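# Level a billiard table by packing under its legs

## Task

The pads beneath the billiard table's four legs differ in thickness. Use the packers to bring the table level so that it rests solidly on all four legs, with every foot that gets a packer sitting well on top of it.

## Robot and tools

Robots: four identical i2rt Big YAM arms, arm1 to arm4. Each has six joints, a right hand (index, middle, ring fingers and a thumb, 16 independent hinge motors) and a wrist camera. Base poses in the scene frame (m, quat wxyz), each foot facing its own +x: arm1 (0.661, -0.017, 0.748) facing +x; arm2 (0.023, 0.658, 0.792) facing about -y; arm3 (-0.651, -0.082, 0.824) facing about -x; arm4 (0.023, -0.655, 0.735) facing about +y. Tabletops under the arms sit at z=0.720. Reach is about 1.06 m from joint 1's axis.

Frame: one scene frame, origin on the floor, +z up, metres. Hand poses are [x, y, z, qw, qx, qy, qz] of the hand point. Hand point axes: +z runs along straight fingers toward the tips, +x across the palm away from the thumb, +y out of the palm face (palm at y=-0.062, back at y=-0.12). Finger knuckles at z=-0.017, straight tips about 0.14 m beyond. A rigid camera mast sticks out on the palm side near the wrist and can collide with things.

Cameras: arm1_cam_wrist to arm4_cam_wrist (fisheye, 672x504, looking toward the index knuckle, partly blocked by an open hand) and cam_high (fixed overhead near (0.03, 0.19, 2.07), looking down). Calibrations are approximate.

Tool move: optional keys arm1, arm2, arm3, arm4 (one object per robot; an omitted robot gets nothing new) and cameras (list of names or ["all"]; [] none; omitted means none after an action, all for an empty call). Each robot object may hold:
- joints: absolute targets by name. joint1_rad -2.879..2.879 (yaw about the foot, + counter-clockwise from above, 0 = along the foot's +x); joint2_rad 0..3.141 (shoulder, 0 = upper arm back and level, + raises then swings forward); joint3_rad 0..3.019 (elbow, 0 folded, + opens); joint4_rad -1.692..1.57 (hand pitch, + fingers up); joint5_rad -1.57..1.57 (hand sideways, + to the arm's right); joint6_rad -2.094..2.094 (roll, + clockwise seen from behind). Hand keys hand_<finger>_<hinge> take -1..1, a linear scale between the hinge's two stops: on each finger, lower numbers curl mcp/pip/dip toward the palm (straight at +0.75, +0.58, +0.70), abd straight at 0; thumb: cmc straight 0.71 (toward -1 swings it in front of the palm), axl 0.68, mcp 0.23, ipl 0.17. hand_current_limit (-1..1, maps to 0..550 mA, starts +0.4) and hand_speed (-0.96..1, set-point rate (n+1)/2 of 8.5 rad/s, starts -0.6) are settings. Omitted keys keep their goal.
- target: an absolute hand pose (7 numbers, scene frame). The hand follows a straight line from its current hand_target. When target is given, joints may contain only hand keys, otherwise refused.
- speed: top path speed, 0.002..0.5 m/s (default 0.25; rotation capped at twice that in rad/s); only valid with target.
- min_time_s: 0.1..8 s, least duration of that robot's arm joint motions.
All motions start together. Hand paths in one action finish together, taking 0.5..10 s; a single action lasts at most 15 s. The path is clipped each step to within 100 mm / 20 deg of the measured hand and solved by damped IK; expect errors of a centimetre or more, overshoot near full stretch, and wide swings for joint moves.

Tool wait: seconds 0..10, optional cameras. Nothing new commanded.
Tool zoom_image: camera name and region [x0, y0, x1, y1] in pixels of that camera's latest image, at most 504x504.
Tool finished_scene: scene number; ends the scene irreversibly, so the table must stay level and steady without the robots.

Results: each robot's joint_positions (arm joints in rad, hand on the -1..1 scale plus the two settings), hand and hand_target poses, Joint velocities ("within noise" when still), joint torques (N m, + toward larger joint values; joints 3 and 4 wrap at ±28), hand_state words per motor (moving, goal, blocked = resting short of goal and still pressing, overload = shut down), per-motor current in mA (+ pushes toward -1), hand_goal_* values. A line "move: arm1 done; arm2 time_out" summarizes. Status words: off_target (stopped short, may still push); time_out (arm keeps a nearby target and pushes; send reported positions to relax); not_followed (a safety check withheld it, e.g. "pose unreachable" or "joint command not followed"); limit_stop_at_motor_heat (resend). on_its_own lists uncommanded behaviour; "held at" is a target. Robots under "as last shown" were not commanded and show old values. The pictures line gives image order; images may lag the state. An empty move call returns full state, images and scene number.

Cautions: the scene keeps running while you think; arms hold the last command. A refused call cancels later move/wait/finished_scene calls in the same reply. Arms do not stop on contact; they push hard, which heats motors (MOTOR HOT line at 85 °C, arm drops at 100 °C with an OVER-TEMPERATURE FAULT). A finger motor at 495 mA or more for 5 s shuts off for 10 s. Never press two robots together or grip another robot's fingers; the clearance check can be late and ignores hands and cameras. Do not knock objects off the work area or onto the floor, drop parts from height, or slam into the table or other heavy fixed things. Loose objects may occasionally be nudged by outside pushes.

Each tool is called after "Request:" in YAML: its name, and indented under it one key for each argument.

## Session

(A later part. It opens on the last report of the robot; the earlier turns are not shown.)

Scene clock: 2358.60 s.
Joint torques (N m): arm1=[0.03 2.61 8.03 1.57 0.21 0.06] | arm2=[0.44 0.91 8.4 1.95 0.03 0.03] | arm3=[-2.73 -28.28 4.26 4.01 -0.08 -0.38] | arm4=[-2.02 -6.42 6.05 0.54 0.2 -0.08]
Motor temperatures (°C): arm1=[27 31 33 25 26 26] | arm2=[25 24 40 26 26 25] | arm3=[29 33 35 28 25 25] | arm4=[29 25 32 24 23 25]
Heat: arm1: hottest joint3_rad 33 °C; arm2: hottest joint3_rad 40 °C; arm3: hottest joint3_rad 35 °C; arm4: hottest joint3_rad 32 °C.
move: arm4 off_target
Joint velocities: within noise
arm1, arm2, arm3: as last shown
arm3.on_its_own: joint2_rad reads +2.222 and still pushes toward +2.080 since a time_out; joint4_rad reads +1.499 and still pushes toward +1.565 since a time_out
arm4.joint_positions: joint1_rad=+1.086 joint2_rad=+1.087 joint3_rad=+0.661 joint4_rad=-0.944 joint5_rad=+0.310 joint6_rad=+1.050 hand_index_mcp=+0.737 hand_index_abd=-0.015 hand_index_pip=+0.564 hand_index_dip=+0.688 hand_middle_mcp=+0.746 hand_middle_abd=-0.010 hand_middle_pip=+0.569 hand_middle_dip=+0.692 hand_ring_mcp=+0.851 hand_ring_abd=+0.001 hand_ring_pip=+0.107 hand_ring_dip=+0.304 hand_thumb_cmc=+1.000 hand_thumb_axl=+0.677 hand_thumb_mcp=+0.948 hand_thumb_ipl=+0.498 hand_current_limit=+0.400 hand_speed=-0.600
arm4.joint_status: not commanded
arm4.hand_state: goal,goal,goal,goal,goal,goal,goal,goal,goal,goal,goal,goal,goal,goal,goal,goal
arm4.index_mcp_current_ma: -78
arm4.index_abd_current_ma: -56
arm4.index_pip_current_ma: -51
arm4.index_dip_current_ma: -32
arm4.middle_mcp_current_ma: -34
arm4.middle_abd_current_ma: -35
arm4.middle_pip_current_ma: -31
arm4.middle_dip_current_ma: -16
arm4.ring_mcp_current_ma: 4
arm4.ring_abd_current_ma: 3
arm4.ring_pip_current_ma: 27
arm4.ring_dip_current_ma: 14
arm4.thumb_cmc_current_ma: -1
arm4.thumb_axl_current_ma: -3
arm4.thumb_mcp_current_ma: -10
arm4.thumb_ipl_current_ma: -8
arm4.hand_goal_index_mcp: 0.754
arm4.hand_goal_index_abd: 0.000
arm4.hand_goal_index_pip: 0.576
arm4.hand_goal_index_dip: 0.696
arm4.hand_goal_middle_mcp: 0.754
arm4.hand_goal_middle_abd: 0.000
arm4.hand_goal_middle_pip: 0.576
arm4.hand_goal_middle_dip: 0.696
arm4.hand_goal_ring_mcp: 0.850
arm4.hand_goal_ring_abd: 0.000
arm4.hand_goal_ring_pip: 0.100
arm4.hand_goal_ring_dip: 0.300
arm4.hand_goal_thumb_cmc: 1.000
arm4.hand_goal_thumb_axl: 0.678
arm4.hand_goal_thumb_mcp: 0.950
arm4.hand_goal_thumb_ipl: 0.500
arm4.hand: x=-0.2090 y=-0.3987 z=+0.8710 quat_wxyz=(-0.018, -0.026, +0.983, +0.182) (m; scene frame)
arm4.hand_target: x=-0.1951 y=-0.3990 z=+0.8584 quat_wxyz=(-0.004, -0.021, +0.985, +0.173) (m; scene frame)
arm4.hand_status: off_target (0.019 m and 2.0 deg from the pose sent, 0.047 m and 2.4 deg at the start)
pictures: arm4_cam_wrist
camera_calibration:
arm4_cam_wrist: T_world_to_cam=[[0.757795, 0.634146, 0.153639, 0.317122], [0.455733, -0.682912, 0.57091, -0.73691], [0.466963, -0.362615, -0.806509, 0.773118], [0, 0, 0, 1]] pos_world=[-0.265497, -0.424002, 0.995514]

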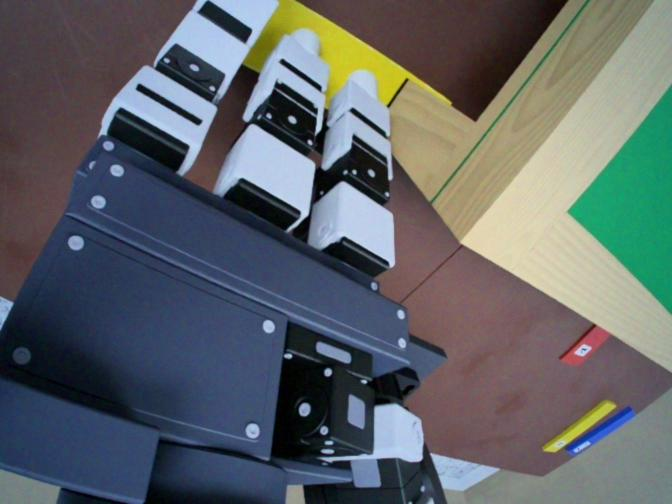

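Request:
move:
  arm4: {"target": [-0.1900, -0.3980, 0.858, -0.0038, -0.0215, 0.9846, 0.1736], "speed": 0.03}
  cameras: ["arm4_cam_wrist"]

Request:
zoom_image:
  camera: "arm4_cam_wrist"
  region: [230, 0, 560, 240]

Scene clock: 2369.57 s.
Joint torques (N m): arm1=[0.03 2.61 8.03 1.57 0.21 0.07] | arm2=[0.44 0.79 8.36 1.96 0.03 0.03] | arm3=[-2.49 -28.45 4.22 3.99 -0.07 -0.38] | arm4=[-2.08 -6.36 6.01 0.49 0.23 -0.07]
Motor temperatures (°C): arm1=[27 31 33 25 26 26] | arm2=[25 24 40 26 26 25] | arm3=[29 34 35 28 25 25] | arm4=[29 25 32 24 23 25]
Heat: arm1: hottest joint3_rad 33 °C; arm2: hottest joint3_rad 40 °C; arm3: hottest joint3_rad 35 °C; arm4: hottest joint3_rad 32 °C.
move: arm4 off_target
Joint velocities: within noise
arm1, arm2, arm3: as last shown
arm3.on_its_own: joint2_rad reads +2.222 and still pushes toward +2.080 since a time_out; joint4_rad reads +1.499 and still pushes toward +1.565 since a time_out
arm4.joint_positions: joint1_rad=+1.077 joint2_rad=+1.074 joint3_rad=+0.652 joint4_rad=-0.944 joint5_rad=+0.307 joint6_rad=+1.038 hand_index_mcp=+0.737 hand_index_abd=-0.017 hand_index_pip=+0.564 hand_index_dip=+0.688 hand_middle_mcp=+0.746 hand_middle_abd=-0.010 hand_middle_pip=+0.569 hand_middle_dip=+0.692 hand_ring_mcp=+0.851 hand_ring_abd=+0.001 hand_ring_pip=+0.107 hand_ring_dip=+0.304 hand_thumb_cmc=+1.000 hand_thumb_axl=+0.677 hand_thumb_mcp=+0.948 hand_thumb_ipl=+0.498 hand_current_limit=+0.400 hand_speed=-0.600
arm4.joint_status: not commanded
arm4.hand_state: goal,goal,goal,goal,goal,goal,goal,goal,goal,goal,goal,goal,goal,goal,goal,goal
arm4.index_mcp_current_ma: -78
arm4.index_abd_current_ma: -63
arm4.index_pip_current_ma: -51
arm4.index_dip_current_ma: -31
arm4.middle_mcp_current_ma: -34
arm4.middle_abd_current_ma: -35
arm4.middle_pip_current_ma: -31
arm4.middle_dip_current_ma: -16
arm4.ring_mcp_current_ma: 4
arm4.ring_abd_current_ma: 3
arm4.ring_pip_current_ma: 27
arm4.ring_dip_current_ma: 14
arm4.thumb_cmc_current_ma: -1
arm4.thumb_axl_current_ma: -3
arm4.thumb_mcp_current_ma: -10
arm4.thumb_ipl_current_ma: -8
arm4.hand_goal_index_mcp: 0.754
arm4.hand_goal_index_abd: 0.000
arm4.hand_goal_index_pip: 0.576
arm4.hand_goal_index_dip: 0.696
arm4.hand_goal_middle_mcp: 0.754
arm4.hand_goal_middle_abd: 0.000
arm4.hand_goal_middle_pip: 0.576
arm4.hand_goal_middle_dip: 0.696
arm4.hand_goal_ring_mcp: 0.850
arm4.hand_goal_ring_abd: 0.000
arm4.hand_goal_ring_pip: 0.100
arm4.hand_goal_ring_dip: 0.300
arm4.hand_goal_thumb_cmc: 1.000
arm4.hand_goal_thumb_axl: 0.678
arm4.hand_goal_thumb_mcp: 0.950
arm4.hand_goal_thumb_ipl: 0.500
arm4.hand: x=-0.2048 y=-0.3979 z=+0.8708 quat_wxyz=(-0.018, -0.027, +0.983, +0.182) (m; scene frame)
arm4.hand_target: x=-0.1901 y=-0.3985 z=+0.8582 quat_wxyz=(-0.004, -0.021, +0.985, +0.173) (m; scene frame)
arm4.hand_status: off_target (0.020 m and 2.1 deg from the pose sent, 0.023 m and 2.0 deg at the start)
pictures: arm4_cam_wrist
camera_calibration:
arm4_cam_wrist: T_world_to_cam=[[0.757002, 0.63522, 0.15311, 0.314133], [0.456915, -0.682122, 0.570909, -0.737734], [0.467093, -0.362221, -0.80661, 0.771539], [0, 0, 0, 1]] pos_world=[-0.261098, -0.423301, 0.995413]

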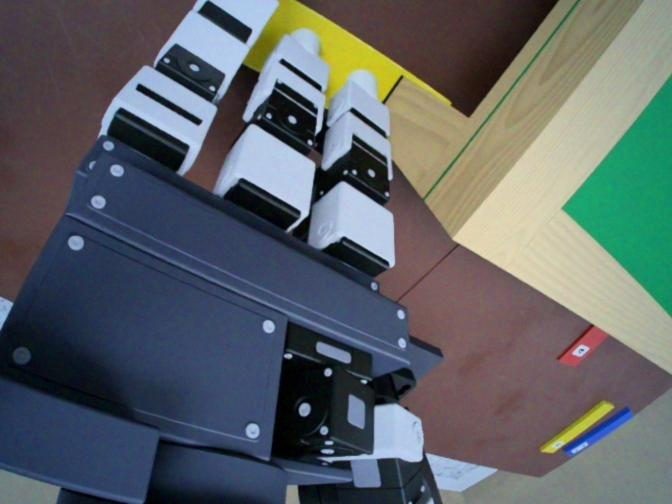

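Scaled by 1.527 from the camera's 672x504 image, which has a finer 960x720 frame.

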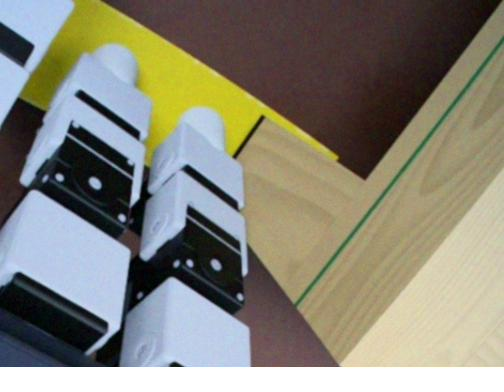

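Request:
move:
  arm4: {"target": [-0.2060, -0.3979, 0.878, -0.018, -0.027, 0.983, 0.182], "speed": 0.05}

Request:
move:
  arm4: {"target": [-0.2500, -0.390, 0.91, -0.0038, -0.0215, 0.9846, 0.1736], "speed": 0.1}
  cameras: ["arm4_cam_wrist"]

Request:
zoom_image:
  camera: "arm4_cam_wrist"
  region: [230, 0, 560, 240]

Scene clock: 2374.37 s.
Joint torques (N m): arm1=[0.03 2.61 8.05 1.57 0.21 0.07] | arm2=[0.44 0.97 8.39 2.02 0.04 0.03] | arm3=[-2.43 -28.4 4.16 4.05 -0.07 -0.39] | arm4=[-0.09 -6.71 9.78 -0.5 0.44 0.01]
Motor temperatures (°C): arm1=[27 31 33 25 26 26] | arm2=[25 24 40 26 26 25] | arm3=[29 34 35 28 25 25] | arm4=[29 25 32 24 23 25]
Heat: arm1: hottest joint3_rad 33 °C; arm2: hottest joint3_rad 40 °C; arm3: hottest joint3_rad 35 °C; arm4: hottest joint3_rad 32 °C.
move: arm4 done
Joint velocities: within noise
arm1, arm2, arm3: as last shown
arm3.on_its_own: joint2_rad reads +2.222 and still pushes toward +2.080 since a time_out; joint4_rad reads +1.499 and still pushes toward +1.565 since a time_out
arm4.joint_positions: joint1_rad=+1.077 joint2_rad=+1.073 joint3_rad=+0.652 joint4_rad=-0.944 joint5_rad=+0.307 joint6_rad=+1.038 hand_index_mcp=+0.737 hand_index_abd=-0.018 hand_index_pip=+0.564 hand_index_dip=+0.688 hand_middle_mcp=+0.746 hand_middle_abd=-0.010 hand_middle_pip=+0.569 hand_middle_dip=+0.692 hand_ring_mcp=+0.851 hand_ring_abd=+0.001 hand_ring_pip=+0.107 hand_ring_dip=+0.304 hand_thumb_cmc=+1.000 hand_thumb_axl=+0.677 hand_thumb_mcp=+0.948 hand_thumb_ipl=+0.498 hand_current_limit=+0.400 hand_speed=-0.600
arm4.joint_status: not commanded
arm4.hand_state: goal,goal,goal,goal,goal,goal,goal,goal,goal,goal,goal,goal,goal,goal,goal,goal
arm4.index_mcp_current_ma: -78
arm4.index_abd_current_ma: -67
arm4.index_pip_current_ma: -51
arm4.index_dip_current_ma: -31
arm4.middle_mcp_current_ma: -34
arm4.middle_abd_current_ma: -35
arm4.middle_pip_current_ma: -31
arm4.middle_dip_current_ma: -16
arm4.ring_mcp_current_ma: 4
arm4.ring_abd_current_ma: 3
arm4.ring_pip_current_ma: 27
arm4.ring_dip_current_ma: 14
arm4.thumb_cmc_current_ma: -1
arm4.thumb_axl_current_ma: -3
arm4.thumb_mcp_current_ma: -10
arm4.thumb_ipl_current_ma: -8
arm4.hand_goal_index_mcp: 0.754
arm4.hand_goal_index_abd: 0.000
arm4.hand_goal_index_pip: 0.576
arm4.hand_goal_index_dip: 0.696
arm4.hand_goal_middle_mcp: 0.754
arm4.hand_goal_middle_abd: 0.000
arm4.hand_goal_middle_pip: 0.576
arm4.hand_goal_middle_dip: 0.696
arm4.hand_goal_ring_mcp: 0.850
arm4.hand_goal_ring_abd: 0.000
arm4.hand_goal_ring_pip: 0.100
arm4.hand_goal_ring_dip: 0.300
arm4.hand_goal_thumb_cmc: 1.000
arm4.hand_goal_thumb_axl: 0.678
arm4.hand_goal_thumb_mcp: 0.950
arm4.hand_goal_thumb_ipl: 0.500
arm4.hand: x=-0.2048 y=-0.3979 z=+0.8711 quat_wxyz=(-0.019, -0.027, +0.983, +0.183) (m; scene frame)
arm4.hand_target: x=-0.2060 y=-0.3979 z=+0.8779 quat_wxyz=(-0.018, -0.027, +0.983, +0.182) (m; scene frame)
arm4.hand_status: done (0.007 m and 0.1 deg from the pose sent, 0.007 m and 0.1 deg at the start)
pictures: none

Scene clock: 2375.67 s.
Joint torques (N m): arm1=[0.03 2.55 8.03 1.57 0.21 0.07] | arm2=[0.44 0.97 8.39 1.98 0.03 0.03] | arm3=[-2.55 -28.51 4.23 4.07 -0.07 -0.36] | arm4=[1.03 -6.3 12.4 -0.12 0.54 0.07]
Motor temperatures (°C): arm1=[27 31 33 25 26 26] | arm2=[25 24 40 26 26 25] | arm3=[29 34 35 28 25 25] | arm4=[29 25 32 24 23 25]
Heat: arm1: hottest joint3_rad 33 °C; arm2: hottest joint3_rad 40 °C; arm3: hottest joint3_rad 35 °C; arm4: hottest joint3_rad 32 °C.
move: arm4 off_target
Joint velocities: within noise
arm1.joint_positions: joint1_rad=-1.270 joint2_rad=+0.634 joint3_rad=+1.427 joint4_rad=-1.285 joint5_rad=-0.004 joint6_rad=+0.988 hand_index_mcp=+0.908 hand_index_abd=+0.002 hand_index_pip=+0.576 hand_index_dip=+0.696 hand_middle_mcp=+0.909 hand_middle_abd=+0.001 hand_middle_pip=+0.576 hand_middle_dip=+0.694 hand_ring_mcp=+0.908 hand_ring_abd=+0.003 hand_ring_pip=+0.576 hand_ring_dip=+0.694 hand_thumb_cmc=+1.000 hand_thumb_axl=+0.676 hand_thumb_mcp=+0.948 hand_thumb_ipl=+0.498 hand_current_limit=+0.000 hand_speed=-0.600
arm1.joint_status: not commanded
arm1.hand_state: goal,goal,goal,goal,goal,goal,goal,goal,goal,goal,goal,goal,goal,goal,goal,goal
arm1.index_mcp_current_ma: 35
arm1.index_abd_current_ma: 7
arm1.index_pip_current_ma: 1
arm1.index_dip_current_ma: 1
arm1.middle_mcp_current_ma: 40
arm1.middle_abd_current_ma: 2
arm1.middle_pip_current_ma: 0
arm1.middle_dip_current_ma: -9
arm1.ring_mcp_current_ma: 35
arm1.ring_abd_current_ma: 9
arm1.ring_pip_current_ma: 0
arm1.ring_dip_current_ma: -8
arm1.thumb_cmc_current_ma: 0
arm1.thumb_axl_current_ma: -9
arm1.thumb_mcp_current_ma: -10
arm1.thumb_ipl_current_ma: -10
arm1.hand_goal_index_mcp: 0.900
arm1.hand_goal_index_abd: 0.000
arm1.hand_goal_index_pip: 0.576
arm1.hand_goal_index_dip: 0.696
arm1.hand_goal_middle_mcp: 0.900
arm1.hand_goal_middle_abd: 0.000
arm1.hand_goal_middle_pip: 0.576
arm1.hand_goal_middle_dip: 0.696
arm1.hand_goal_ring_mcp: 0.900
arm1.hand_goal_ring_abd: 0.000
arm1.hand_goal_ring_pip: 0.576
arm1.hand_goal_ring_dip: 0.696
arm1.hand_goal_thumb_cmc: 1.000
arm1.hand_goal_thumb_axl: 0.678
arm1.hand_goal_thumb_mcp: 0.950
arm1.hand_goal_thumb_ipl: 0.500
arm1.hand: x=+0.6663 y=+0.2473 z=+1.3398 quat_wxyz=(-0.309, +0.290, +0.805, +0.415) (m; scene frame)
arm1.hand_target: x=+0.6712 y=+0.2429 z=+1.3461 quat_wxyz=(-0.309, +0.300, +0.801, +0.417) (m; scene frame)
arm1.hand_status: not commanded
arm2, arm3: as last shown
arm3.on_its_own: joint2_rad reads +2.222 and still pushes toward +2.080 since a time_out; joint4_rad reads +1.499 and still pushes toward +1.565 since a time_out
arm4.joint_positions: joint1_rad=+1.102 joint2_rad=+1.166 joint3_rad=+0.802 joint4_rad=-1.069 joint5_rad=+0.310 joint6_rad=+1.089 hand_index_mcp=+0.754 hand_index_abd=-0.004 hand_index_pip=+0.574 hand_index_dip=+0.694 hand_middle_mcp=+0.754 hand_middle_abd=-0.003 hand_middle_pip=+0.574 hand_middle_dip=+0.694 hand_ring_mcp=+0.851 hand_ring_abd=+0.001 hand_ring_pip=+0.107 hand_ring_dip=+0.304 hand_thumb_cmc=+1.000 hand_thumb_axl=+0.677 hand_thumb_mcp=+0.948 hand_thumb_ipl=+0.498 hand_current_limit=+0.400 hand_speed=-0.600
arm4.joint_status: not commanded
arm4.hand_state: goal,goal,goal,goal,goal,goal,goal,goal,goal,goal,goal,goal,goal,goal,goal,goal
arm4.index_mcp_current_ma: 0
arm4.index_abd_current_ma: -13
arm4.index_pip_current_ma: -8
arm4.index_dip_current_ma: -9
arm4.middle_mcp_current_ma: -1
arm4.middle_abd_current_ma: -11
arm4.middle_pip_current_ma: -9
arm4.middle_dip_current_ma: -9
arm4.ring_mcp_current_ma: 4
arm4.ring_abd_current_ma: 3
arm4.ring_pip_current_ma: 27
arm4.ring_dip_current_ma: 14
arm4.thumb_cmc_current_ma: -1
arm4.thumb_axl_current_ma: -3
arm4.thumb_mcp_current_ma: -10
arm4.thumb_ipl_current_ma: -8
arm4.hand_goal_index_mcp: 0.754
arm4.hand_goal_index_abd: 0.000
arm4.hand_goal_index_pip: 0.576
arm4.hand_goal_index_dip: 0.696
arm4.hand_goal_middle_mcp: 0.754
arm4.hand_goal_middle_abd: 0.000
arm4.hand_goal_middle_pip: 0.576
arm4.hand_goal_middle_dip: 0.696
arm4.hand_goal_ring_mcp: 0.850
arm4.hand_goal_ring_abd: 0.000
arm4.hand_goal_ring_pip: 0.100
arm4.hand_goal_ring_dip: 0.300
arm4.hand_goal_thumb_cmc: 1.000
arm4.hand_goal_thumb_axl: 0.678
arm4.hand_goal_thumb_mcp: 0.950
arm4.hand_goal_thumb_ipl: 0.500
arm4.hand: x=-0.2329 y=-0.3926 z=+0.8969 quat_wxyz=(+0.005, -0.020, +0.985, +0.169) (m; scene frame)
arm4.hand_target: x=-0.2494 y=-0.3904 z=+0.9099 quat_wxyz=(-0.004, -0.022, +0.985, +0.174) (m; scene frame)
arm4.hand_status: off_target (0.022 m and 1.2 deg from the pose sent, 0.060 m and 2.1 deg at the start)
pictures: arm4_cam_wrist
camera_calibration:
arm4_cam_wrist: T_world_to_cam=[[0.763976, 0.622299, 0.170544, 0.308939], [0.415164, -0.676408, 0.608368, -0.777198], [0.493944, -0.393975, -0.775115, 0.773197], [0, 0, 0, 1]] pos_world=[-0.295273, -0.413335, 1.01945]

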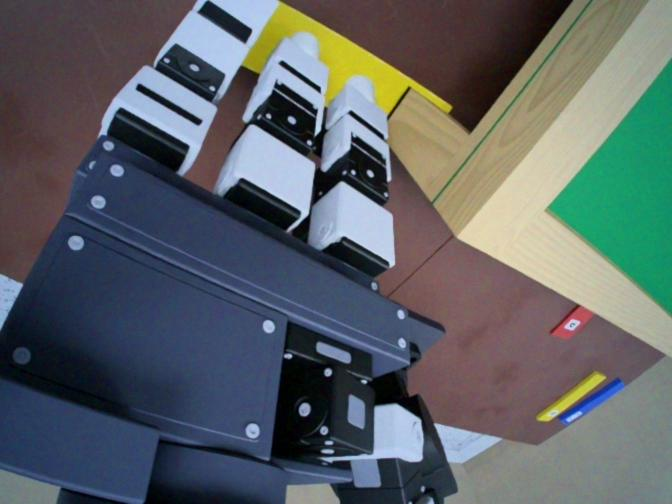

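Scaled by 1.527 from the camera's 672x504 image, which has a finer 960x720 frame.

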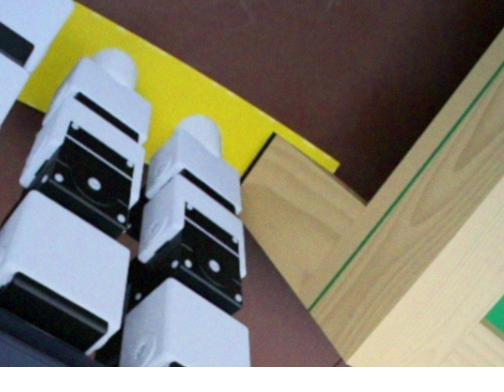

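Request:
move:
  arm3: {"joints": {"joint2_rad": 2.2}, "min_time_s": 3.5}

Request:
move:
  arm3: {"joints": {"joint2_rad": 2.32}, "min_time_s": 3.5}
  cameras: ["arm4_cam_wrist"]

Request:
zoom_image:
  camera: "arm4_cam_wrist"
  region: [230, 0, 560, 240]

Scene clock: 2383.90 s.
Joint torques (N m): arm1=[0.03 2.61 8.03 1.57 0.21 0.07] | arm2=[0.56 0.97 8.36 1.99 0.03 0.03] | arm3=[-2.55 -21.36 3.97 3.99 0.02 -0.46] | arm4=[1.03 -6.3 12.38 -0.12 0.54 0.08]
Motor temperatures (°C): arm1=[27 31 33 25 26 26] | arm2=[25 24 40 26 26 25] | arm3=[29 34 35 28 25 25] | arm4=[29 25 34 24 23 25]
Heat: arm1: hottest joint3_rad 33 °C; arm2: hottest joint3_rad 40 °C; arm3: hottest joint3_rad 35 °C; arm4: hottest joint3_rad 34 °C.
move: arm3 done
Joint velocities: within noise
arm1, arm2, arm4: as last shown
arm3.joint_positions: joint1_rad=+0.430 joint2_rad=+2.260 joint3_rad=+0.703 joint4_rad=+1.499 joint5_rad=+0.319 joint6_rad=+0.058 hand_index_mcp=+0.909 hand_index_abd=+0.001 hand_index_pip=+0.576 hand_index_dip=+0.697 hand_middle_mcp=+0.908 hand_middle_abd=+0.001 hand_middle_pip=+0.576 hand_middle_dip=+0.693 hand_ring_mcp=+0.909 hand_ring_abd=+0.001 hand_ring_pip=+0.576 hand_ring_dip=+0.694 hand_thumb_cmc=+0.739 hand_thumb_axl=+0.691 hand_thumb_mcp=-0.665 hand_thumb_ipl=+0.172 hand_current_limit=+0.000 hand_speed=-0.600
arm3.joint_status: all done
arm3.hand_state: goal,goal,goal,goal,goal,goal,goal,goal,goal,goal,goal,goal,blocked,goal,blocked,goal
arm3.index_mcp_current_ma: 5
arm3.index_abd_current_ma: 0
arm3.index_pip_current_ma: 0
arm3.index_dip_current_ma: 0
arm3.middle_mcp_current_ma: 5
arm3.middle_abd_current_ma: 0
arm3.middle_pip_current_ma: 0
arm3.middle_dip_current_ma: -1
arm3.ring_mcp_current_ma: 5
arm3.ring_abd_current_ma: 0
arm3.ring_pip_current_ma: 0
arm3.ring_dip_current_ma: 0
arm3.thumb_cmc_current_ma: 25
arm3.thumb_axl_current_ma: 11
arm3.thumb_mcp_current_ma: 65
arm3.thumb_ipl_current_ma: 1
arm3.hand_goal_index_mcp: 0.900
arm3.hand_goal_index_abd: 0.000
arm3.hand_goal_index_pip: 0.576
arm3.hand_goal_index_dip: 0.696
arm3.hand_goal_middle_mcp: 0.900
arm3.hand_goal_middle_abd: 0.000
arm3.hand_goal_middle_pip: 0.576
arm3.hand_goal_middle_dip: 0.696
arm3.hand_goal_ring_mcp: 0.900
arm3.hand_goal_ring_abd: 0.000
arm3.hand_goal_ring_pip: 0.576
arm3.hand_goal_ring_dip: 0.696
arm3.hand_goal_thumb_cmc: 0.714
arm3.hand_goal_thumb_axl: 0.678
arm3.hand_goal_thumb_mcp: -0.700
arm3.hand_goal_thumb_ipl: 0.170
arm3.on_its_own: joint4_rad reads +1.499 and still pushes toward +1.565 since a time_out
arm3.hand: x=-0.1129 y=+0.0763 z=+0.8926 quat_wxyz=(+0.448, +0.495, +0.531, +0.522) (m; scene frame)
arm3.hand_target: x=-0.1092 y=+0.0777 z=+0.9468 quat_wxyz=(+0.480, +0.463, +0.491, +0.560) (m; scene frame)
arm3.hand_status: not commanded
arm4.hand: x=-0.2328 y=-0.3926 z=+0.8969 quat_wxyz=(+0.005, -0.020, +0.985, +0.169) (m; scene frame)
pictures: none

Scene clock: 2387.70 s.
Joint torques (N m): arm1=[0.03 2.61 8.03 1.58 0.21 0.07] | arm2=[0.56 0.97 8.39 1.99 0.03 0.04] | arm3=[-2.43 -13.74 3.1 2.39 0.02 -0.18] | arm4=[0.97 -6.3 12.4 -0.13 0.54 0.08]
Motor temperatures (°C): arm1=[27 31 33 25 26 26] | arm2=[25 24 40 26 26 25] | arm3=[29 34 35 28 25 25] | arm4=[29 25 35 24 24 25]
Heat: arm1: hottest joint3_rad 33 °C; arm2: hottest joint3_rad 40 °C; arm3: hottest joint3_rad 35 °C; arm4: hottest joint3_rad 35 °C.
move: arm3 done
Joint velocities: within noise
arm1, arm4: as last shown
arm2.joint_positions: joint1_rad=-1.392 joint2_rad=+0.629 joint3_rad=+1.352 joint4_rad=-1.444 joint5_rad=-0.034 joint6_rad=+1.107 hand_index_mcp=+0.755 hand_index_abd=+0.000 hand_index_pip=+0.577 hand_index_dip=+0.696 hand_middle_mcp=+0.755 hand_middle_abd=+0.000 hand_middle_pip=+0.577 hand_middle_dip=+0.696 hand_ring_mcp=+0.755 hand_ring_abd=+0.000 hand_ring_pip=+0.577 hand_ring_dip=+0.696 hand_thumb_cmc=+0.714 hand_thumb_axl=+0.677 hand_thumb_mcp=+0.225 hand_thumb_ipl=+0.168 hand_current_limit=+0.400 hand_speed=-0.600
arm2.joint_status: not commanded
arm2.hand_state: goal,goal,goal,goal,goal,goal,goal,goal,goal,goal,goal,goal,goal,goal,goal,goal
arm2.index_mcp_current_ma: 2
arm2.index_abd_current_ma: 0
arm2.index_pip_current_ma: 2
arm2.index_dip_current_ma: 0
arm2.middle_mcp_current_ma: 2
arm2.middle_abd_current_ma: 0
arm2.middle_pip_current_ma: 2
arm2.middle_dip_current_ma: 0
arm2.ring_mcp_current_ma: 2
arm2.ring_abd_current_ma: 0
arm2.ring_pip_current_ma: 2
arm2.ring_dip_current_ma: 0
arm2.thumb_cmc_current_ma: 1
arm2.thumb_axl_current_ma: -2
arm2.thumb_mcp_current_ma: -3
arm2.thumb_ipl_current_ma: -1
arm2.hand_goal_index_mcp: 0.754
arm2.hand_goal_index_abd: 0.000
arm2.hand_goal_index_pip: 0.576
arm2.hand_goal_index_dip: 0.696
arm2.hand_goal_middle_mcp: 0.754
arm2.hand_goal_middle_abd: 0.000
arm2.hand_goal_middle_pip: 0.576
arm2.hand_goal_middle_dip: 0.696
arm2.hand_goal_ring_mcp: 0.754
arm2.hand_goal_ring_abd: 0.000
arm2.hand_goal_ring_pip: 0.576
arm2.hand_goal_ring_dip: 0.696
arm2.hand_goal_thumb_cmc: 0.714
arm2.hand_goal_thumb_axl: 0.678
arm2.hand_goal_thumb_mcp: 0.226
arm2.hand_goal_thumb_ipl: 0.168
arm2.hand: x=-0.2326 y=+0.7017 z=+1.2986 quat_wxyz=(+0.407, +0.285, -0.867, -0.044) (m; scene frame)
arm2.hand_target: x=-0.2310 y=+0.7040 z=+1.3114 quat_wxyz=(+0.420, +0.280, -0.862, -0.048) (m; scene frame)
arm2.hand_status: not commanded
arm3.joint_positions: joint1_rad=+0.430 joint2_rad=+2.292 joint3_rad=+0.710 joint4_rad=+1.544 joint5_rad=+0.319 joint6_rad=+0.028 hand_index_mcp=+0.909 hand_index_abd=+0.001 hand_index_pip=+0.576 hand_index_dip=+0.697 hand_middle_mcp=+0.908 hand_middle_abd=+0.001 hand_middle_pip=+0.576 hand_middle_dip=+0.693 hand_ring_mcp=+0.909 hand_ring_abd=+0.001 hand_ring_pip=+0.576 hand_ring_dip=+0.694 hand_thumb_cmc=+0.729 hand_thumb_axl=+0.693 hand_thumb_mcp=-0.665 hand_thumb_ipl=+0.172 hand_current_limit=+0.000 hand_speed=-0.600
arm3.joint_status: all done
arm3.hand_state: goal,goal,goal,goal,goal,goal,goal,goal,goal,goal,goal,goal,goal,goal,blocked,goal
arm3.index_mcp_current_ma: 5
arm3.index_abd_current_ma: 0
arm3.index_pip_current_ma: 0
arm3.index_dip_current_ma: 0
arm3.middle_mcp_current_ma: 5
arm3.middle_abd_current_ma: 0
arm3.middle_pip_current_ma: 0
arm3.middle_dip_current_ma: -1
arm3.ring_mcp_current_ma: 5
arm3.ring_abd_current_ma: 0
arm3.ring_pip_current_ma: 0
arm3.ring_dip_current_ma: 0
arm3.thumb_cmc_current_ma: 11
arm3.thumb_axl_current_ma: 14
arm3.thumb_mcp_current_ma: 65
arm3.thumb_ipl_current_ma: 1
arm3.hand_goal_index_mcp: 0.900
arm3.hand_goal_index_abd: 0.000
arm3.hand_goal_index_pip: 0.576
arm3.hand_goal_index_dip: 0.696
arm3.hand_goal_middle_mcp: 0.900
arm3.hand_goal_middle_abd: 0.000
arm3.hand_goal_middle_pip: 0.576
arm3.hand_goal_middle_dip: 0.696
arm3.hand_goal_ring_mcp: 0.900
arm3.hand_goal_ring_abd: 0.000
arm3.hand_goal_ring_pip: 0.576
arm3.hand_goal_ring_dip: 0.696
arm3.hand_goal_thumb_cmc: 0.714
arm3.hand_goal_thumb_axl: 0.678
arm3.hand_goal_thumb_mcp: -0.700
arm3.hand_goal_thumb_ipl: 0.170
arm3.hand: x=-0.1160 y=+0.0776 z=+0.8886 quat_wxyz=(+0.458, +0.484, +0.532, +0.522) (m; scene frame)
arm3.hand_target: x=-0.1135 y=+0.0758 z=+0.8827 quat_wxyz=(+0.464, +0.481, +0.530, +0.522) (m; scene frame)
arm3.hand_status: not commanded
pictures: arm4_cam_wrist
camera_calibration:
arm4_cam_wrist: T_world_to_cam=[[0.764273, 0.621967, 0.170419, 0.309017], [0.414982, -0.676599, 0.60828, -0.777241], [0.493635, -0.394171, -0.775212, 0.773123], [0, 0, 0, 1]] pos_world=[-0.295273, -0.413336, 1.01945]

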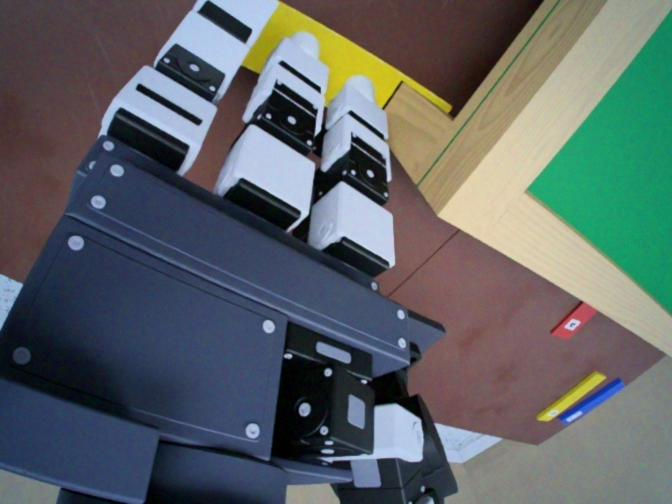

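Scaled by 1.527 from the camera's 672x504 image, which has a finer 960x720 frame.

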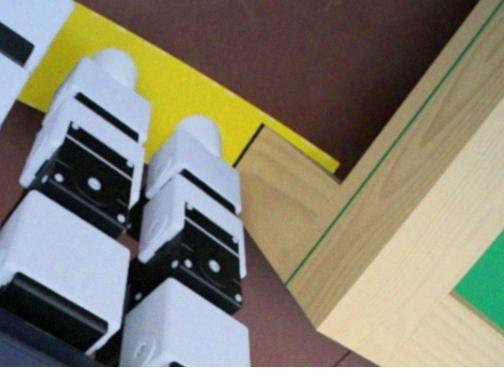

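Request:
move:
  arm3: {"target": [-0.116, 0.078, 0.871, 0.4709, 0.4709, 0.5276, 0.5275], "speed": 0.06}

Request:
move:
  arm3: {"target": [-0.25, 0.097, 0.868, 0.4709, 0.4709, 0.5276, 0.5275], "speed": 0.1}

Request:
move:
  arm3: {"target": [-0.335, 0.130, 0.870, 0.4709, 0.4709, 0.5276, 0.5275], "speed": 0.1}
  cameras: ["arm3_cam_wrist"]

Scene clock: 2394.80 s.
Joint torques (N m): arm1=[0.03 2.55 8.05 1.58 0.21 0.07] | arm2=[0.5 0.79 8.38 1.96 0.03 0.03] | arm3=[-1.85 -13.86 2.73 2.33 0.2 -0.15] | arm4=[1.03 -6.3 12.38 -0.12 0.54 0.08]
Motor temperatures (°C): arm1=[27 31 33 25 26 26] | arm2=[25 24 40 26 26 25] | arm3=[29 34 35 28 25 25] | arm4=[29 25 36 24 24 25]
Heat: arm1: hottest joint3_rad 33 °C; arm2: hottest joint3_rad 40 °C; arm3: hottest joint3_rad 35 °C; arm4: hottest joint3_rad 36 °C.
move: arm3 off_target
Joint velocities: within noise
arm1, arm2, arm4: as last shown
arm3.joint_positions: joint1_rad=+0.430 joint2_rad=+2.313 joint3_rad=+0.715 joint4_rad=+1.547 joint5_rad=+0.323 joint6_rad=+0.026 hand_index_mcp=+0.909 hand_index_abd=+0.001 hand_index_pip=+0.576 hand_index_dip=+0.697 hand_middle_mcp=+0.908 hand_middle_abd=+0.001 hand_middle_pip=+0.576 hand_middle_dip=+0.693 hand_ring_mcp=+0.909 hand_ring_abd=+0.001 hand_ring_pip=+0.576 hand_ring_dip=+0.694 hand_thumb_cmc=+0.729 hand_thumb_axl=+0.693 hand_thumb_mcp=-0.665 hand_thumb_ipl=+0.172 hand_current_limit=+0.000 hand_speed=-0.600
arm3.joint_status: not commanded
arm3.hand_state: goal,goal,goal,goal,goal,goal,goal,goal,goal,goal,goal,goal,goal,goal,blocked,goal
arm3.index_mcp_current_ma: 5
arm3.index_abd_current_ma: 0
arm3.index_pip_current_ma: 0
arm3.index_dip_current_ma: 0
arm3.middle_mcp_current_ma: 5
arm3.middle_abd_current_ma: 0
arm3.middle_pip_current_ma: 0
arm3.middle_dip_current_ma: -1
arm3.ring_mcp_current_ma: 5
arm3.ring_abd_current_ma: 0
arm3.ring_pip_current_ma: 0
arm3.ring_dip_current_ma: 0
arm3.thumb_cmc_current_ma: 11
arm3.thumb_axl_current_ma: 14
arm3.thumb_mcp_current_ma: 65
arm3.thumb_ipl_current_ma: 1
arm3.hand_goal_index_mcp: 0.900
arm3.hand_goal_index_abd: 0.000
arm3.hand_goal_index_pip: 0.576
arm3.hand_goal_index_dip: 0.696
arm3.hand_goal_middle_mcp: 0.900
arm3.hand_goal_middle_abd: 0.000
arm3.hand_goal_middle_pip: 0.576
arm3.hand_goal_middle_dip: 0.696
arm3.hand_goal_ring_mcp: 0.900
arm3.hand_goal_ring_abd: 0.000
arm3.hand_goal_ring_pip: 0.576
arm3.hand_goal_ring_dip: 0.696
arm3.hand_goal_thumb_cmc: 0.714
arm3.hand_goal_thumb_axl: 0.678
arm3.hand_goal_thumb_mcp: -0.700
arm3.hand_goal_thumb_ipl: 0.170
arm3.hand: x=-0.1162 y=+0.0770 z=+0.8788 quat_wxyz=(+0.458, +0.486, +0.536, +0.516) (m; scene frame)
arm3.hand_target: x=-0.1158 y=+0.0782 z=+0.8714 quat_wxyz=(+0.461, +0.484, +0.536, +0.515) (m; scene frame)
arm3.hand_status: off_target (0.008 m and 2.8 deg from the pose sent, 0.018 m and 2.2 deg at the start; a joint's target at an end of its range on 38 of 38 steps)
pictures: none

Scene clock: 2396.93 s.
Joint torques (N m): arm1=[0.03 2.55 8.05 1.55 0.21 0.07] | arm2=[0.56 1.08 8.36 1.99 0.03 0.03] | arm3=[-1.14 -13.68 -1.07 1.77 0.42 0.05] | arm4=[1.03 -6.36 12.4 -0.12 0.54 0.08]
Motor temperatures (°C): arm1=[27 31 33 25 26 26] | arm2=[25 24 40 26 26 25] | arm3=[29 34 35 28 25 25] | arm4=[29 25 36 24 24 25]
Heat: arm1: hottest joint3_rad 33 °C; arm2: hottest joint3_rad 40 °C; arm3: hottest joint3_rad 35 °C; arm4: hottest joint3_rad 36 °C.
move: arm3 off_target
Joint velocities: within noise
arm1, arm2, arm4: as last shown
arm3.joint_positions: joint1_rad=+0.735 joint2_rad=+2.255 joint3_rad=+0.438 joint4_rad=+1.554 joint5_rad=+0.689 joint6_rad=+0.174 hand_index_mcp=+0.909 hand_index_abd=+0.001 hand_index_pip=+0.576 hand_index_dip=+0.697 hand_middle_mcp=+0.909 hand_middle_abd=+0.001 hand_middle_pip=+0.576 hand_middle_dip=+0.693 hand_ring_mcp=+0.906 hand_ring_abd=+0.001 hand_ring_pip=+0.576 hand_ring_dip=+0.694 hand_thumb_cmc=+0.729 hand_thumb_axl=+0.693 hand_thumb_mcp=-0.665 hand_thumb_ipl=+0.172 hand_current_limit=+0.000 hand_speed=-0.600
arm3.joint_status: not commanded
arm3.hand_state: goal,goal,goal,goal,goal,goal,goal,goal,goal,goal,goal,goal,goal,goal,blocked,goal
arm3.index_mcp_current_ma: 6
arm3.index_abd_current_ma: 0
arm3.index_pip_current_ma: 0
arm3.index_dip_current_ma: 0
arm3.middle_mcp_current_ma: 5
arm3.middle_abd_current_ma: 0
arm3.middle_pip_current_ma: 0
arm3.middle_dip_current_ma: -1
arm3.ring_mcp_current_ma: 3
arm3.ring_abd_current_ma: 0
arm3.ring_pip_current_ma: 0
arm3.ring_dip_current_ma: 0
arm3.thumb_cmc_current_ma: 11
arm3.thumb_axl_current_ma: 14
arm3.thumb_mcp_current_ma: 65
arm3.thumb_ipl_current_ma: 1
arm3.hand_goal_index_mcp: 0.900
arm3.hand_goal_index_abd: 0.000
arm3.hand_goal_index_pip: 0.576
arm3.hand_goal_index_dip: 0.696
arm3.hand_goal_middle_mcp: 0.900
arm3.hand_goal_middle_abd: 0.000
arm3.hand_goal_middle_pip: 0.576
arm3.hand_goal_middle_dip: 0.696
arm3.hand_goal_ring_mcp: 0.900
arm3.hand_goal_ring_abd: 0.000
arm3.hand_goal_ring_pip: 0.576
arm3.hand_goal_ring_dip: 0.696
arm3.hand_goal_thumb_cmc: 0.714
arm3.hand_goal_thumb_axl: 0.678
arm3.hand_goal_thumb_mcp: -0.700
arm3.hand_goal_thumb_ipl: 0.170
arm3.hand: x=-0.2466 y=+0.0967 z=+0.8645 quat_wxyz=(+0.439, +0.541, +0.554, +0.456) (m; scene frame)
arm3.hand_target: x=-0.2497 y=+0.0974 z=+0.8683 quat_wxyz=(+0.436, +0.541, +0.550, +0.463) (m; scene frame)
arm3.hand_status: off_target (0.005 m and 12.4 deg from the pose sent, 0.136 m and 2.8 deg at the start; a joint's target at an end of its range on 64 of 64 steps)
pictures: none

Scene clock: 2398.70 s.
Joint torques (N m): arm1=[-0.03 2.55 8.05 1.57 0.21 0.07] | arm2=[0.44 0.91 8.4 2 0.03 0.05] | arm3=[-1.08 -11.16 -2.15 1.5 0.59 0.03] | arm4=[1.03 -6.3 12.4 -0.12 0.54 0.08]
Motor temperatures (°C): arm1=[27 31 33 25 26 26] | arm2=[25 24 40 26 26 25] | arm3=[29 34 34 28 25 25] | arm4=[29 25 36 24 24 25]
Heat: arm1: hottest joint3_rad 33 °C; arm2: hottest joint3_rad 40 °C; arm3: hottest joint2_rad 34 °C; arm4: hottest joint3_rad 36 °C.
move: arm3 off_target
Joint velocities: within noise
arm1, arm2, arm4: as last shown
arm3.joint_positions: joint1_rad=+1.051 joint2_rad=+2.255 joint3_rad=+0.381 joint4_rad=+1.554 joint5_rad=+1.003 joint6_rad=+0.288 hand_index_mcp=+0.909 hand_index_abd=+0.001 hand_index_pip=+0.576 hand_index_dip=+0.697 hand_middle_mcp=+0.909 hand_middle_abd=+0.001 hand_middle_pip=+0.576 hand_middle_dip=+0.693 hand_ring_mcp=+0.907 hand_ring_abd=+0.001 hand_ring_pip=+0.576 hand_ring_dip=+0.694 hand_thumb_cmc=+0.729 hand_thumb_axl=+0.693 hand_thumb_mcp=-0.665 hand_thumb_ipl=+0.172 hand_current_limit=+0.000 hand_speed=-0.600
arm3.joint_status: not commanded
arm3.hand_state: goal,goal,goal,goal,goal,goal,goal,goal,goal,goal,goal,goal,goal,goal,blocked,goal
arm3.index_mcp_current_ma: 6
arm3.index_abd_current_ma: 0
arm3.index_pip_current_ma: 0
arm3.index_dip_current_ma: 0
arm3.middle_mcp_current_ma: 5
arm3.middle_abd_current_ma: 0
arm3.middle_pip_current_ma: 0
arm3.middle_dip_current_ma: -1
arm3.ring_mcp_current_ma: 3
arm3.ring_abd_current_ma: 0
arm3.ring_pip_current_ma: 0
arm3.ring_dip_current_ma: 0
arm3.thumb_cmc_current_ma: 11
arm3.thumb_axl_current_ma: 14
arm3.thumb_mcp_current_ma: 65
arm3.thumb_ipl_current_ma: 1
arm3.hand_goal_index_mcp: 0.900
arm3.hand_goal_index_abd: 0.000
arm3.hand_goal_index_pip: 0.576
arm3.hand_goal_index_dip: 0.696
arm3.hand_goal_middle_mcp: 0.900
arm3.hand_goal_middle_abd: 0.000
arm3.hand_goal_middle_pip: 0.576
arm3.hand_goal_middle_dip: 0.696
arm3.hand_goal_ring_mcp: 0.900
arm3.hand_goal_ring_abd: 0.000
arm3.hand_goal_ring_pip: 0.576
arm3.hand_goal_ring_dip: 0.696
arm3.hand_goal_thumb_cmc: 0.714
arm3.hand_goal_thumb_axl: 0.678
arm3.hand_goal_thumb_mcp: -0.700
arm3.hand_goal_thumb_ipl: 0.170
arm3.hand: x=-0.3308 y=+0.1331 z=+0.8720 quat_wxyz=(+0.446, +0.538, +0.543, +0.466) (m; scene frame)
arm3.hand_target: x=-0.3349 y=+0.1305 z=+0.8704 quat_wxyz=(+0.444, +0.538, +0.544, +0.466) (m; scene frame)
arm3.hand_status: off_target (0.006 m and 11.0 deg from the pose sent, 0.095 m and 12.4 deg at the start; a joint's target at an end of its range on 53 of 53 steps)
pictures: arm3_cam_wrist
camera_calibration:
arm3_cam_wrist: T_world_to_cam=[[0.137216, -0.786297, 0.602419, -0.340011], [-0.866935, -0.389526, -0.310956, -0.0312724], [0.479162, -0.47959, -0.735117, 0.985813], [0, 0, 0, 1]] pos_world=[-0.45282, 0.193256, 0.919793]

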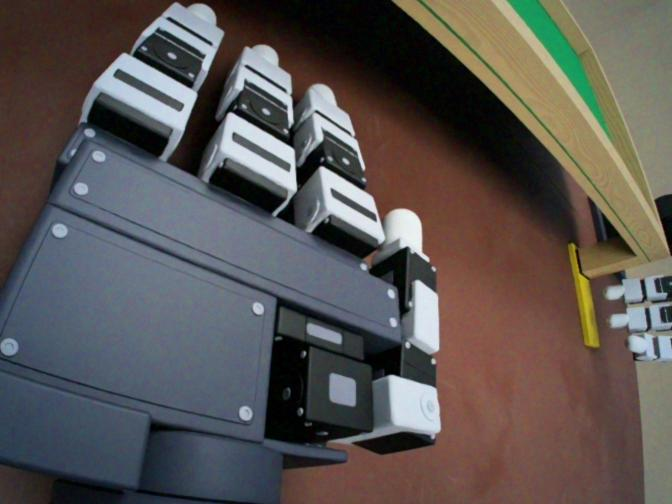

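Request:
zoom_image:
  camera: "arm3_cam_wrist"
  region: [530, 200, 672, 380]

Request:
move:
  arm3: {"target": [-0.395, 0.210, 0.884, 0.4709, 0.4709, 0.5276, 0.5275], "speed": 0.12}

Request:
move:
  arm3: {"target": [-0.400, 0.22, 0.97, 0.4709, 0.4709, 0.5276, 0.5275], "speed": 0.2}
  cameras: ["arm3_cam_wrist"]

Request:
zoom_image:
  camera: "arm3_cam_wrist"
  region: [500, 220, 672, 430]

Request:
zoom_image:
  camera: "arm3_cam_wrist"
  region: [0, 0, 200, 120]

Scaled by 2.800 from the camera's 672x504 image, which has a finer 960x720 frame.

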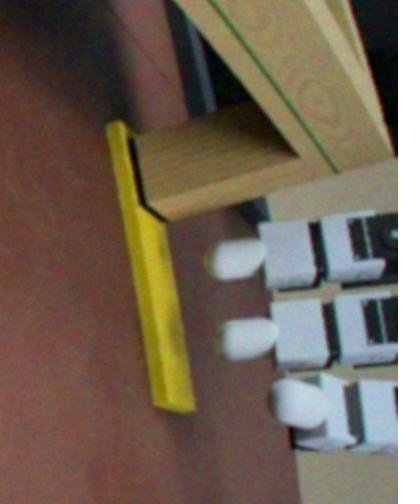

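Scene clock: 2406.50 s.
Joint torques (N m): arm1=[0.03 2.55 8.02 1.58 0.21 0.07] | arm2=[0.38 1.08 8.38 1.98 0.03 0.04] | arm3=[-1.2 -11.58 -0.02 1.29 0.5 -0.14] | arm4=[0.97 -6.3 12.4 -0.12 0.54 0.08]
Motor temperatures (°C): arm1=[27 31 33 25 26 26] | arm2=[25 24 40 26 26 25] | arm3=[28 33 34 27 25 25] | arm4=[29 25 37 24 24 25]
Heat: arm1: hottest joint3_rad 33 °C; arm2: hottest joint3_rad 40 °C; arm3: hottest joint3_rad 34 °C; arm4: hottest joint3_rad 37 °C.
move: arm3 off_target
Joint velocities: within noise
arm1, arm2, arm4: as last shown
arm3.joint_positions: joint1_rad=+1.319 joint2_rad=+2.255 joint3_rad=+0.477 joint4_rad=+1.554 joint5_rad=+1.226 joint6_rad=+0.221 hand_index_mcp=+0.909 hand_index_abd=+0.001 hand_index_pip=+0.576 hand_index_dip=+0.697 hand_middle_mcp=+0.909 hand_middle_abd=+0.001 hand_middle_pip=+0.576 hand_middle_dip=+0.693 hand_ring_mcp=+0.907 hand_ring_abd=+0.001 hand_ring_pip=+0.576 hand_ring_dip=+0.694 hand_thumb_cmc=+0.729 hand_thumb_axl=+0.693 hand_thumb_mcp=-0.665 hand_thumb_ipl=+0.172 hand_current_limit=+0.000 hand_speed=-0.600
arm3.joint_status: not commanded
arm3.hand_state: goal,goal,goal,goal,goal,goal,goal,goal,goal,goal,goal,goal,goal,goal,blocked,goal
arm3.index_mcp_current_ma: 6
arm3.index_abd_current_ma: 0
arm3.index_pip_current_ma: 0
arm3.index_dip_current_ma: 0
arm3.middle_mcp_current_ma: 5
arm3.middle_abd_current_ma: 0
arm3.middle_pip_current_ma: 0
arm3.middle_dip_current_ma: -1
arm3.ring_mcp_current_ma: 4
arm3.ring_abd_current_ma: 0
arm3.ring_pip_current_ma: 0
arm3.ring_dip_current_ma: 0
arm3.thumb_cmc_current_ma: 11
arm3.thumb_axl_current_ma: 14
arm3.thumb_mcp_current_ma: 65
arm3.thumb_ipl_current_ma: 1
arm3.hand_goal_index_mcp: 0.900
arm3.hand_goal_index_abd: 0.000
arm3.hand_goal_index_pip: 0.576
arm3.hand_goal_index_dip: 0.696
arm3.hand_goal_middle_mcp: 0.900
arm3.hand_goal_middle_abd: 0.000
arm3.hand_goal_middle_pip: 0.576
arm3.hand_goal_middle_dip: 0.696
arm3.hand_goal_ring_mcp: 0.900
arm3.hand_goal_ring_abd: 0.000
arm3.hand_goal_ring_pip: 0.576
arm3.hand_goal_ring_dip: 0.696
arm3.hand_goal_thumb_cmc: 0.714
arm3.hand_goal_thumb_axl: 0.678
arm3.hand_goal_thumb_mcp: -0.700
arm3.hand_goal_thumb_ipl: 0.170
arm3.hand: x=-0.3936 y=+0.2080 z=+0.8871 quat_wxyz=(+0.457, +0.498, +0.537, +0.504) (m; scene frame)
arm3.hand_target: x=-0.3951 y=+0.2102 z=+0.8842 quat_wxyz=(+0.458, +0.496, +0.539, +0.504) (m; scene frame)
arm3.hand_status: off_target (0.004 m and 4.5 deg from the pose sent, 0.101 m and 11.0 deg at the start; a joint's target at an end of its range on 48 of 48 steps)
pictures: none

Scene clock: 2407.93 s.
Joint torques (N m): arm1=[0.03 2.61 8.05 1.57 0.21 0.07] | arm2=[0.38 0.91 8.36 1.94 0.02 0.04] | arm3=[-1.26 -12.4 0.21 1.31 -0.09 -0.14] | arm4=[0.97 -6.3 12.4 -0.12 0.54 0.08]
Motor temperatures (°C): arm1=[27 31 33 25 26 26] | arm2=[25 24 40 26 26 25] | arm3=[28 33 34 27 25 25] | arm4=[29 25 37 24 24 25]
Heat: arm1: hottest joint3_rad 33 °C; arm2: hottest joint3_rad 40 °C; arm3: hottest joint3_rad 34 °C; arm4: hottest joint3_rad 37 °C.
move: arm3 done
Joint velocities: within noise
arm1, arm2, arm4: as last shown
arm3.joint_positions: joint1_rad=+1.319 joint2_rad=+2.015 joint3_rad=+0.438 joint4_rad=+1.554 joint5_rad=+1.220 joint6_rad=+0.023 hand_index_mcp=+0.909 hand_index_abd=+0.001 hand_index_pip=+0.576 hand_index_dip=+0.697 hand_middle_mcp=+0.909 hand_middle_abd=+0.001 hand_middle_pip=+0.576 hand_middle_dip=+0.693 hand_ring_mcp=+0.908 hand_ring_abd=+0.001 hand_ring_pip=+0.576 hand_ring_dip=+0.694 hand_thumb_cmc=+0.729 hand_thumb_axl=+0.693 hand_thumb_mcp=-0.665 hand_thumb_ipl=+0.172 hand_current_limit=+0.000 hand_speed=-0.600
arm3.joint_status: not commanded
arm3.hand_state: goal,goal,goal,goal,goal,goal,goal,goal,goal,goal,goal,goal,goal,goal,blocked,goal
arm3.index_mcp_current_ma: 6
arm3.index_abd_current_ma: 0
arm3.index_pip_current_ma: 0
arm3.index_dip_current_ma: 0
arm3.middle_mcp_current_ma: 5
arm3.middle_abd_current_ma: 0
arm3.middle_pip_current_ma: 0
arm3.middle_dip_current_ma: -1
arm3.ring_mcp_current_ma: 4
arm3.ring_abd_current_ma: 0
arm3.ring_pip_current_ma: 0
arm3.ring_dip_current_ma: 0
arm3.thumb_cmc_current_ma: 11
arm3.thumb_axl_current_ma: 14
arm3.thumb_mcp_current_ma: 65
arm3.thumb_ipl_current_ma: 1
arm3.hand_goal_index_mcp: 0.900
arm3.hand_goal_index_abd: 0.000
arm3.hand_goal_index_pip: 0.576
arm3.hand_goal_index_dip: 0.696
arm3.hand_goal_middle_mcp: 0.900
arm3.hand_goal_middle_abd: 0.000
arm3.hand_goal_middle_pip: 0.576
arm3.hand_goal_middle_dip: 0.696
arm3.hand_goal_ring_mcp: 0.900
arm3.hand_goal_ring_abd: 0.000
arm3.hand_goal_ring_pip: 0.576
arm3.hand_goal_ring_dip: 0.696
arm3.hand_goal_thumb_cmc: 0.714
arm3.hand_goal_thumb_axl: 0.678
arm3.hand_goal_thumb_mcp: -0.700
arm3.hand_goal_thumb_ipl: 0.170
arm3.hand: x=-0.3965 y=+0.2203 z=+0.9680 quat_wxyz=(+0.472, +0.477, +0.526, +0.524) (m; scene frame)
arm3.hand_target: x=-0.3999 y=+0.2200 z=+0.9701 quat_wxyz=(+0.470, +0.472, +0.528, +0.526) (m; scene frame)
arm3.hand_status: done (0.004 m and 0.8 deg from the pose sent, 0.084 m and 4.5 deg at the start; a joint's target at an end of its range on 29 of 43 steps)
pictures: arm3_cam_wrist
camera_calibration:
arm3_cam_wrist: T_world_to_cam=[[0.0969249, -0.77503, 0.624447, -0.359944], [-0.773237, -0.453666, -0.443047, 0.154709], [0.626665, -0.439903, -0.643254, 1.09042], [0, 0, 0, 1]] pos_world=[-0.528812, 0.270896, 0.994724]

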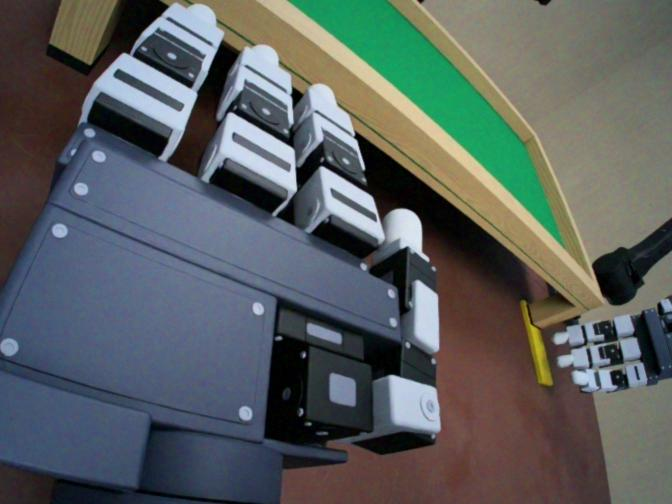

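Scaled by 2.400 from the camera's 672x504 image, which has a finer 960x720 frame.

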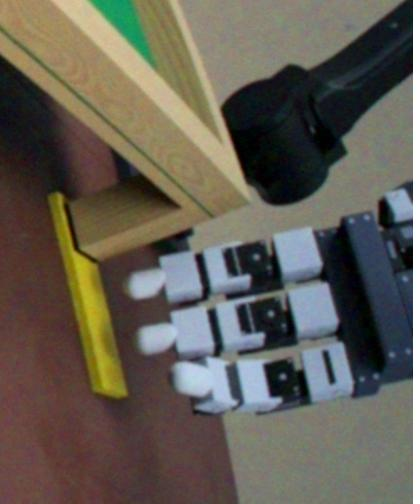

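Scaled by 2.520 from the camera's 672x504 image, which has a finer 960x720 frame.

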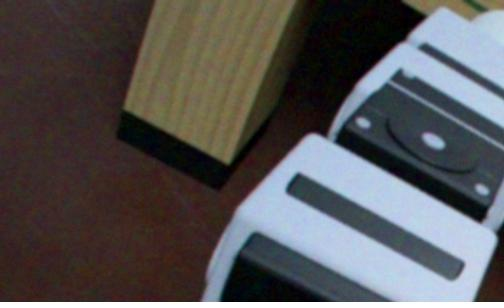

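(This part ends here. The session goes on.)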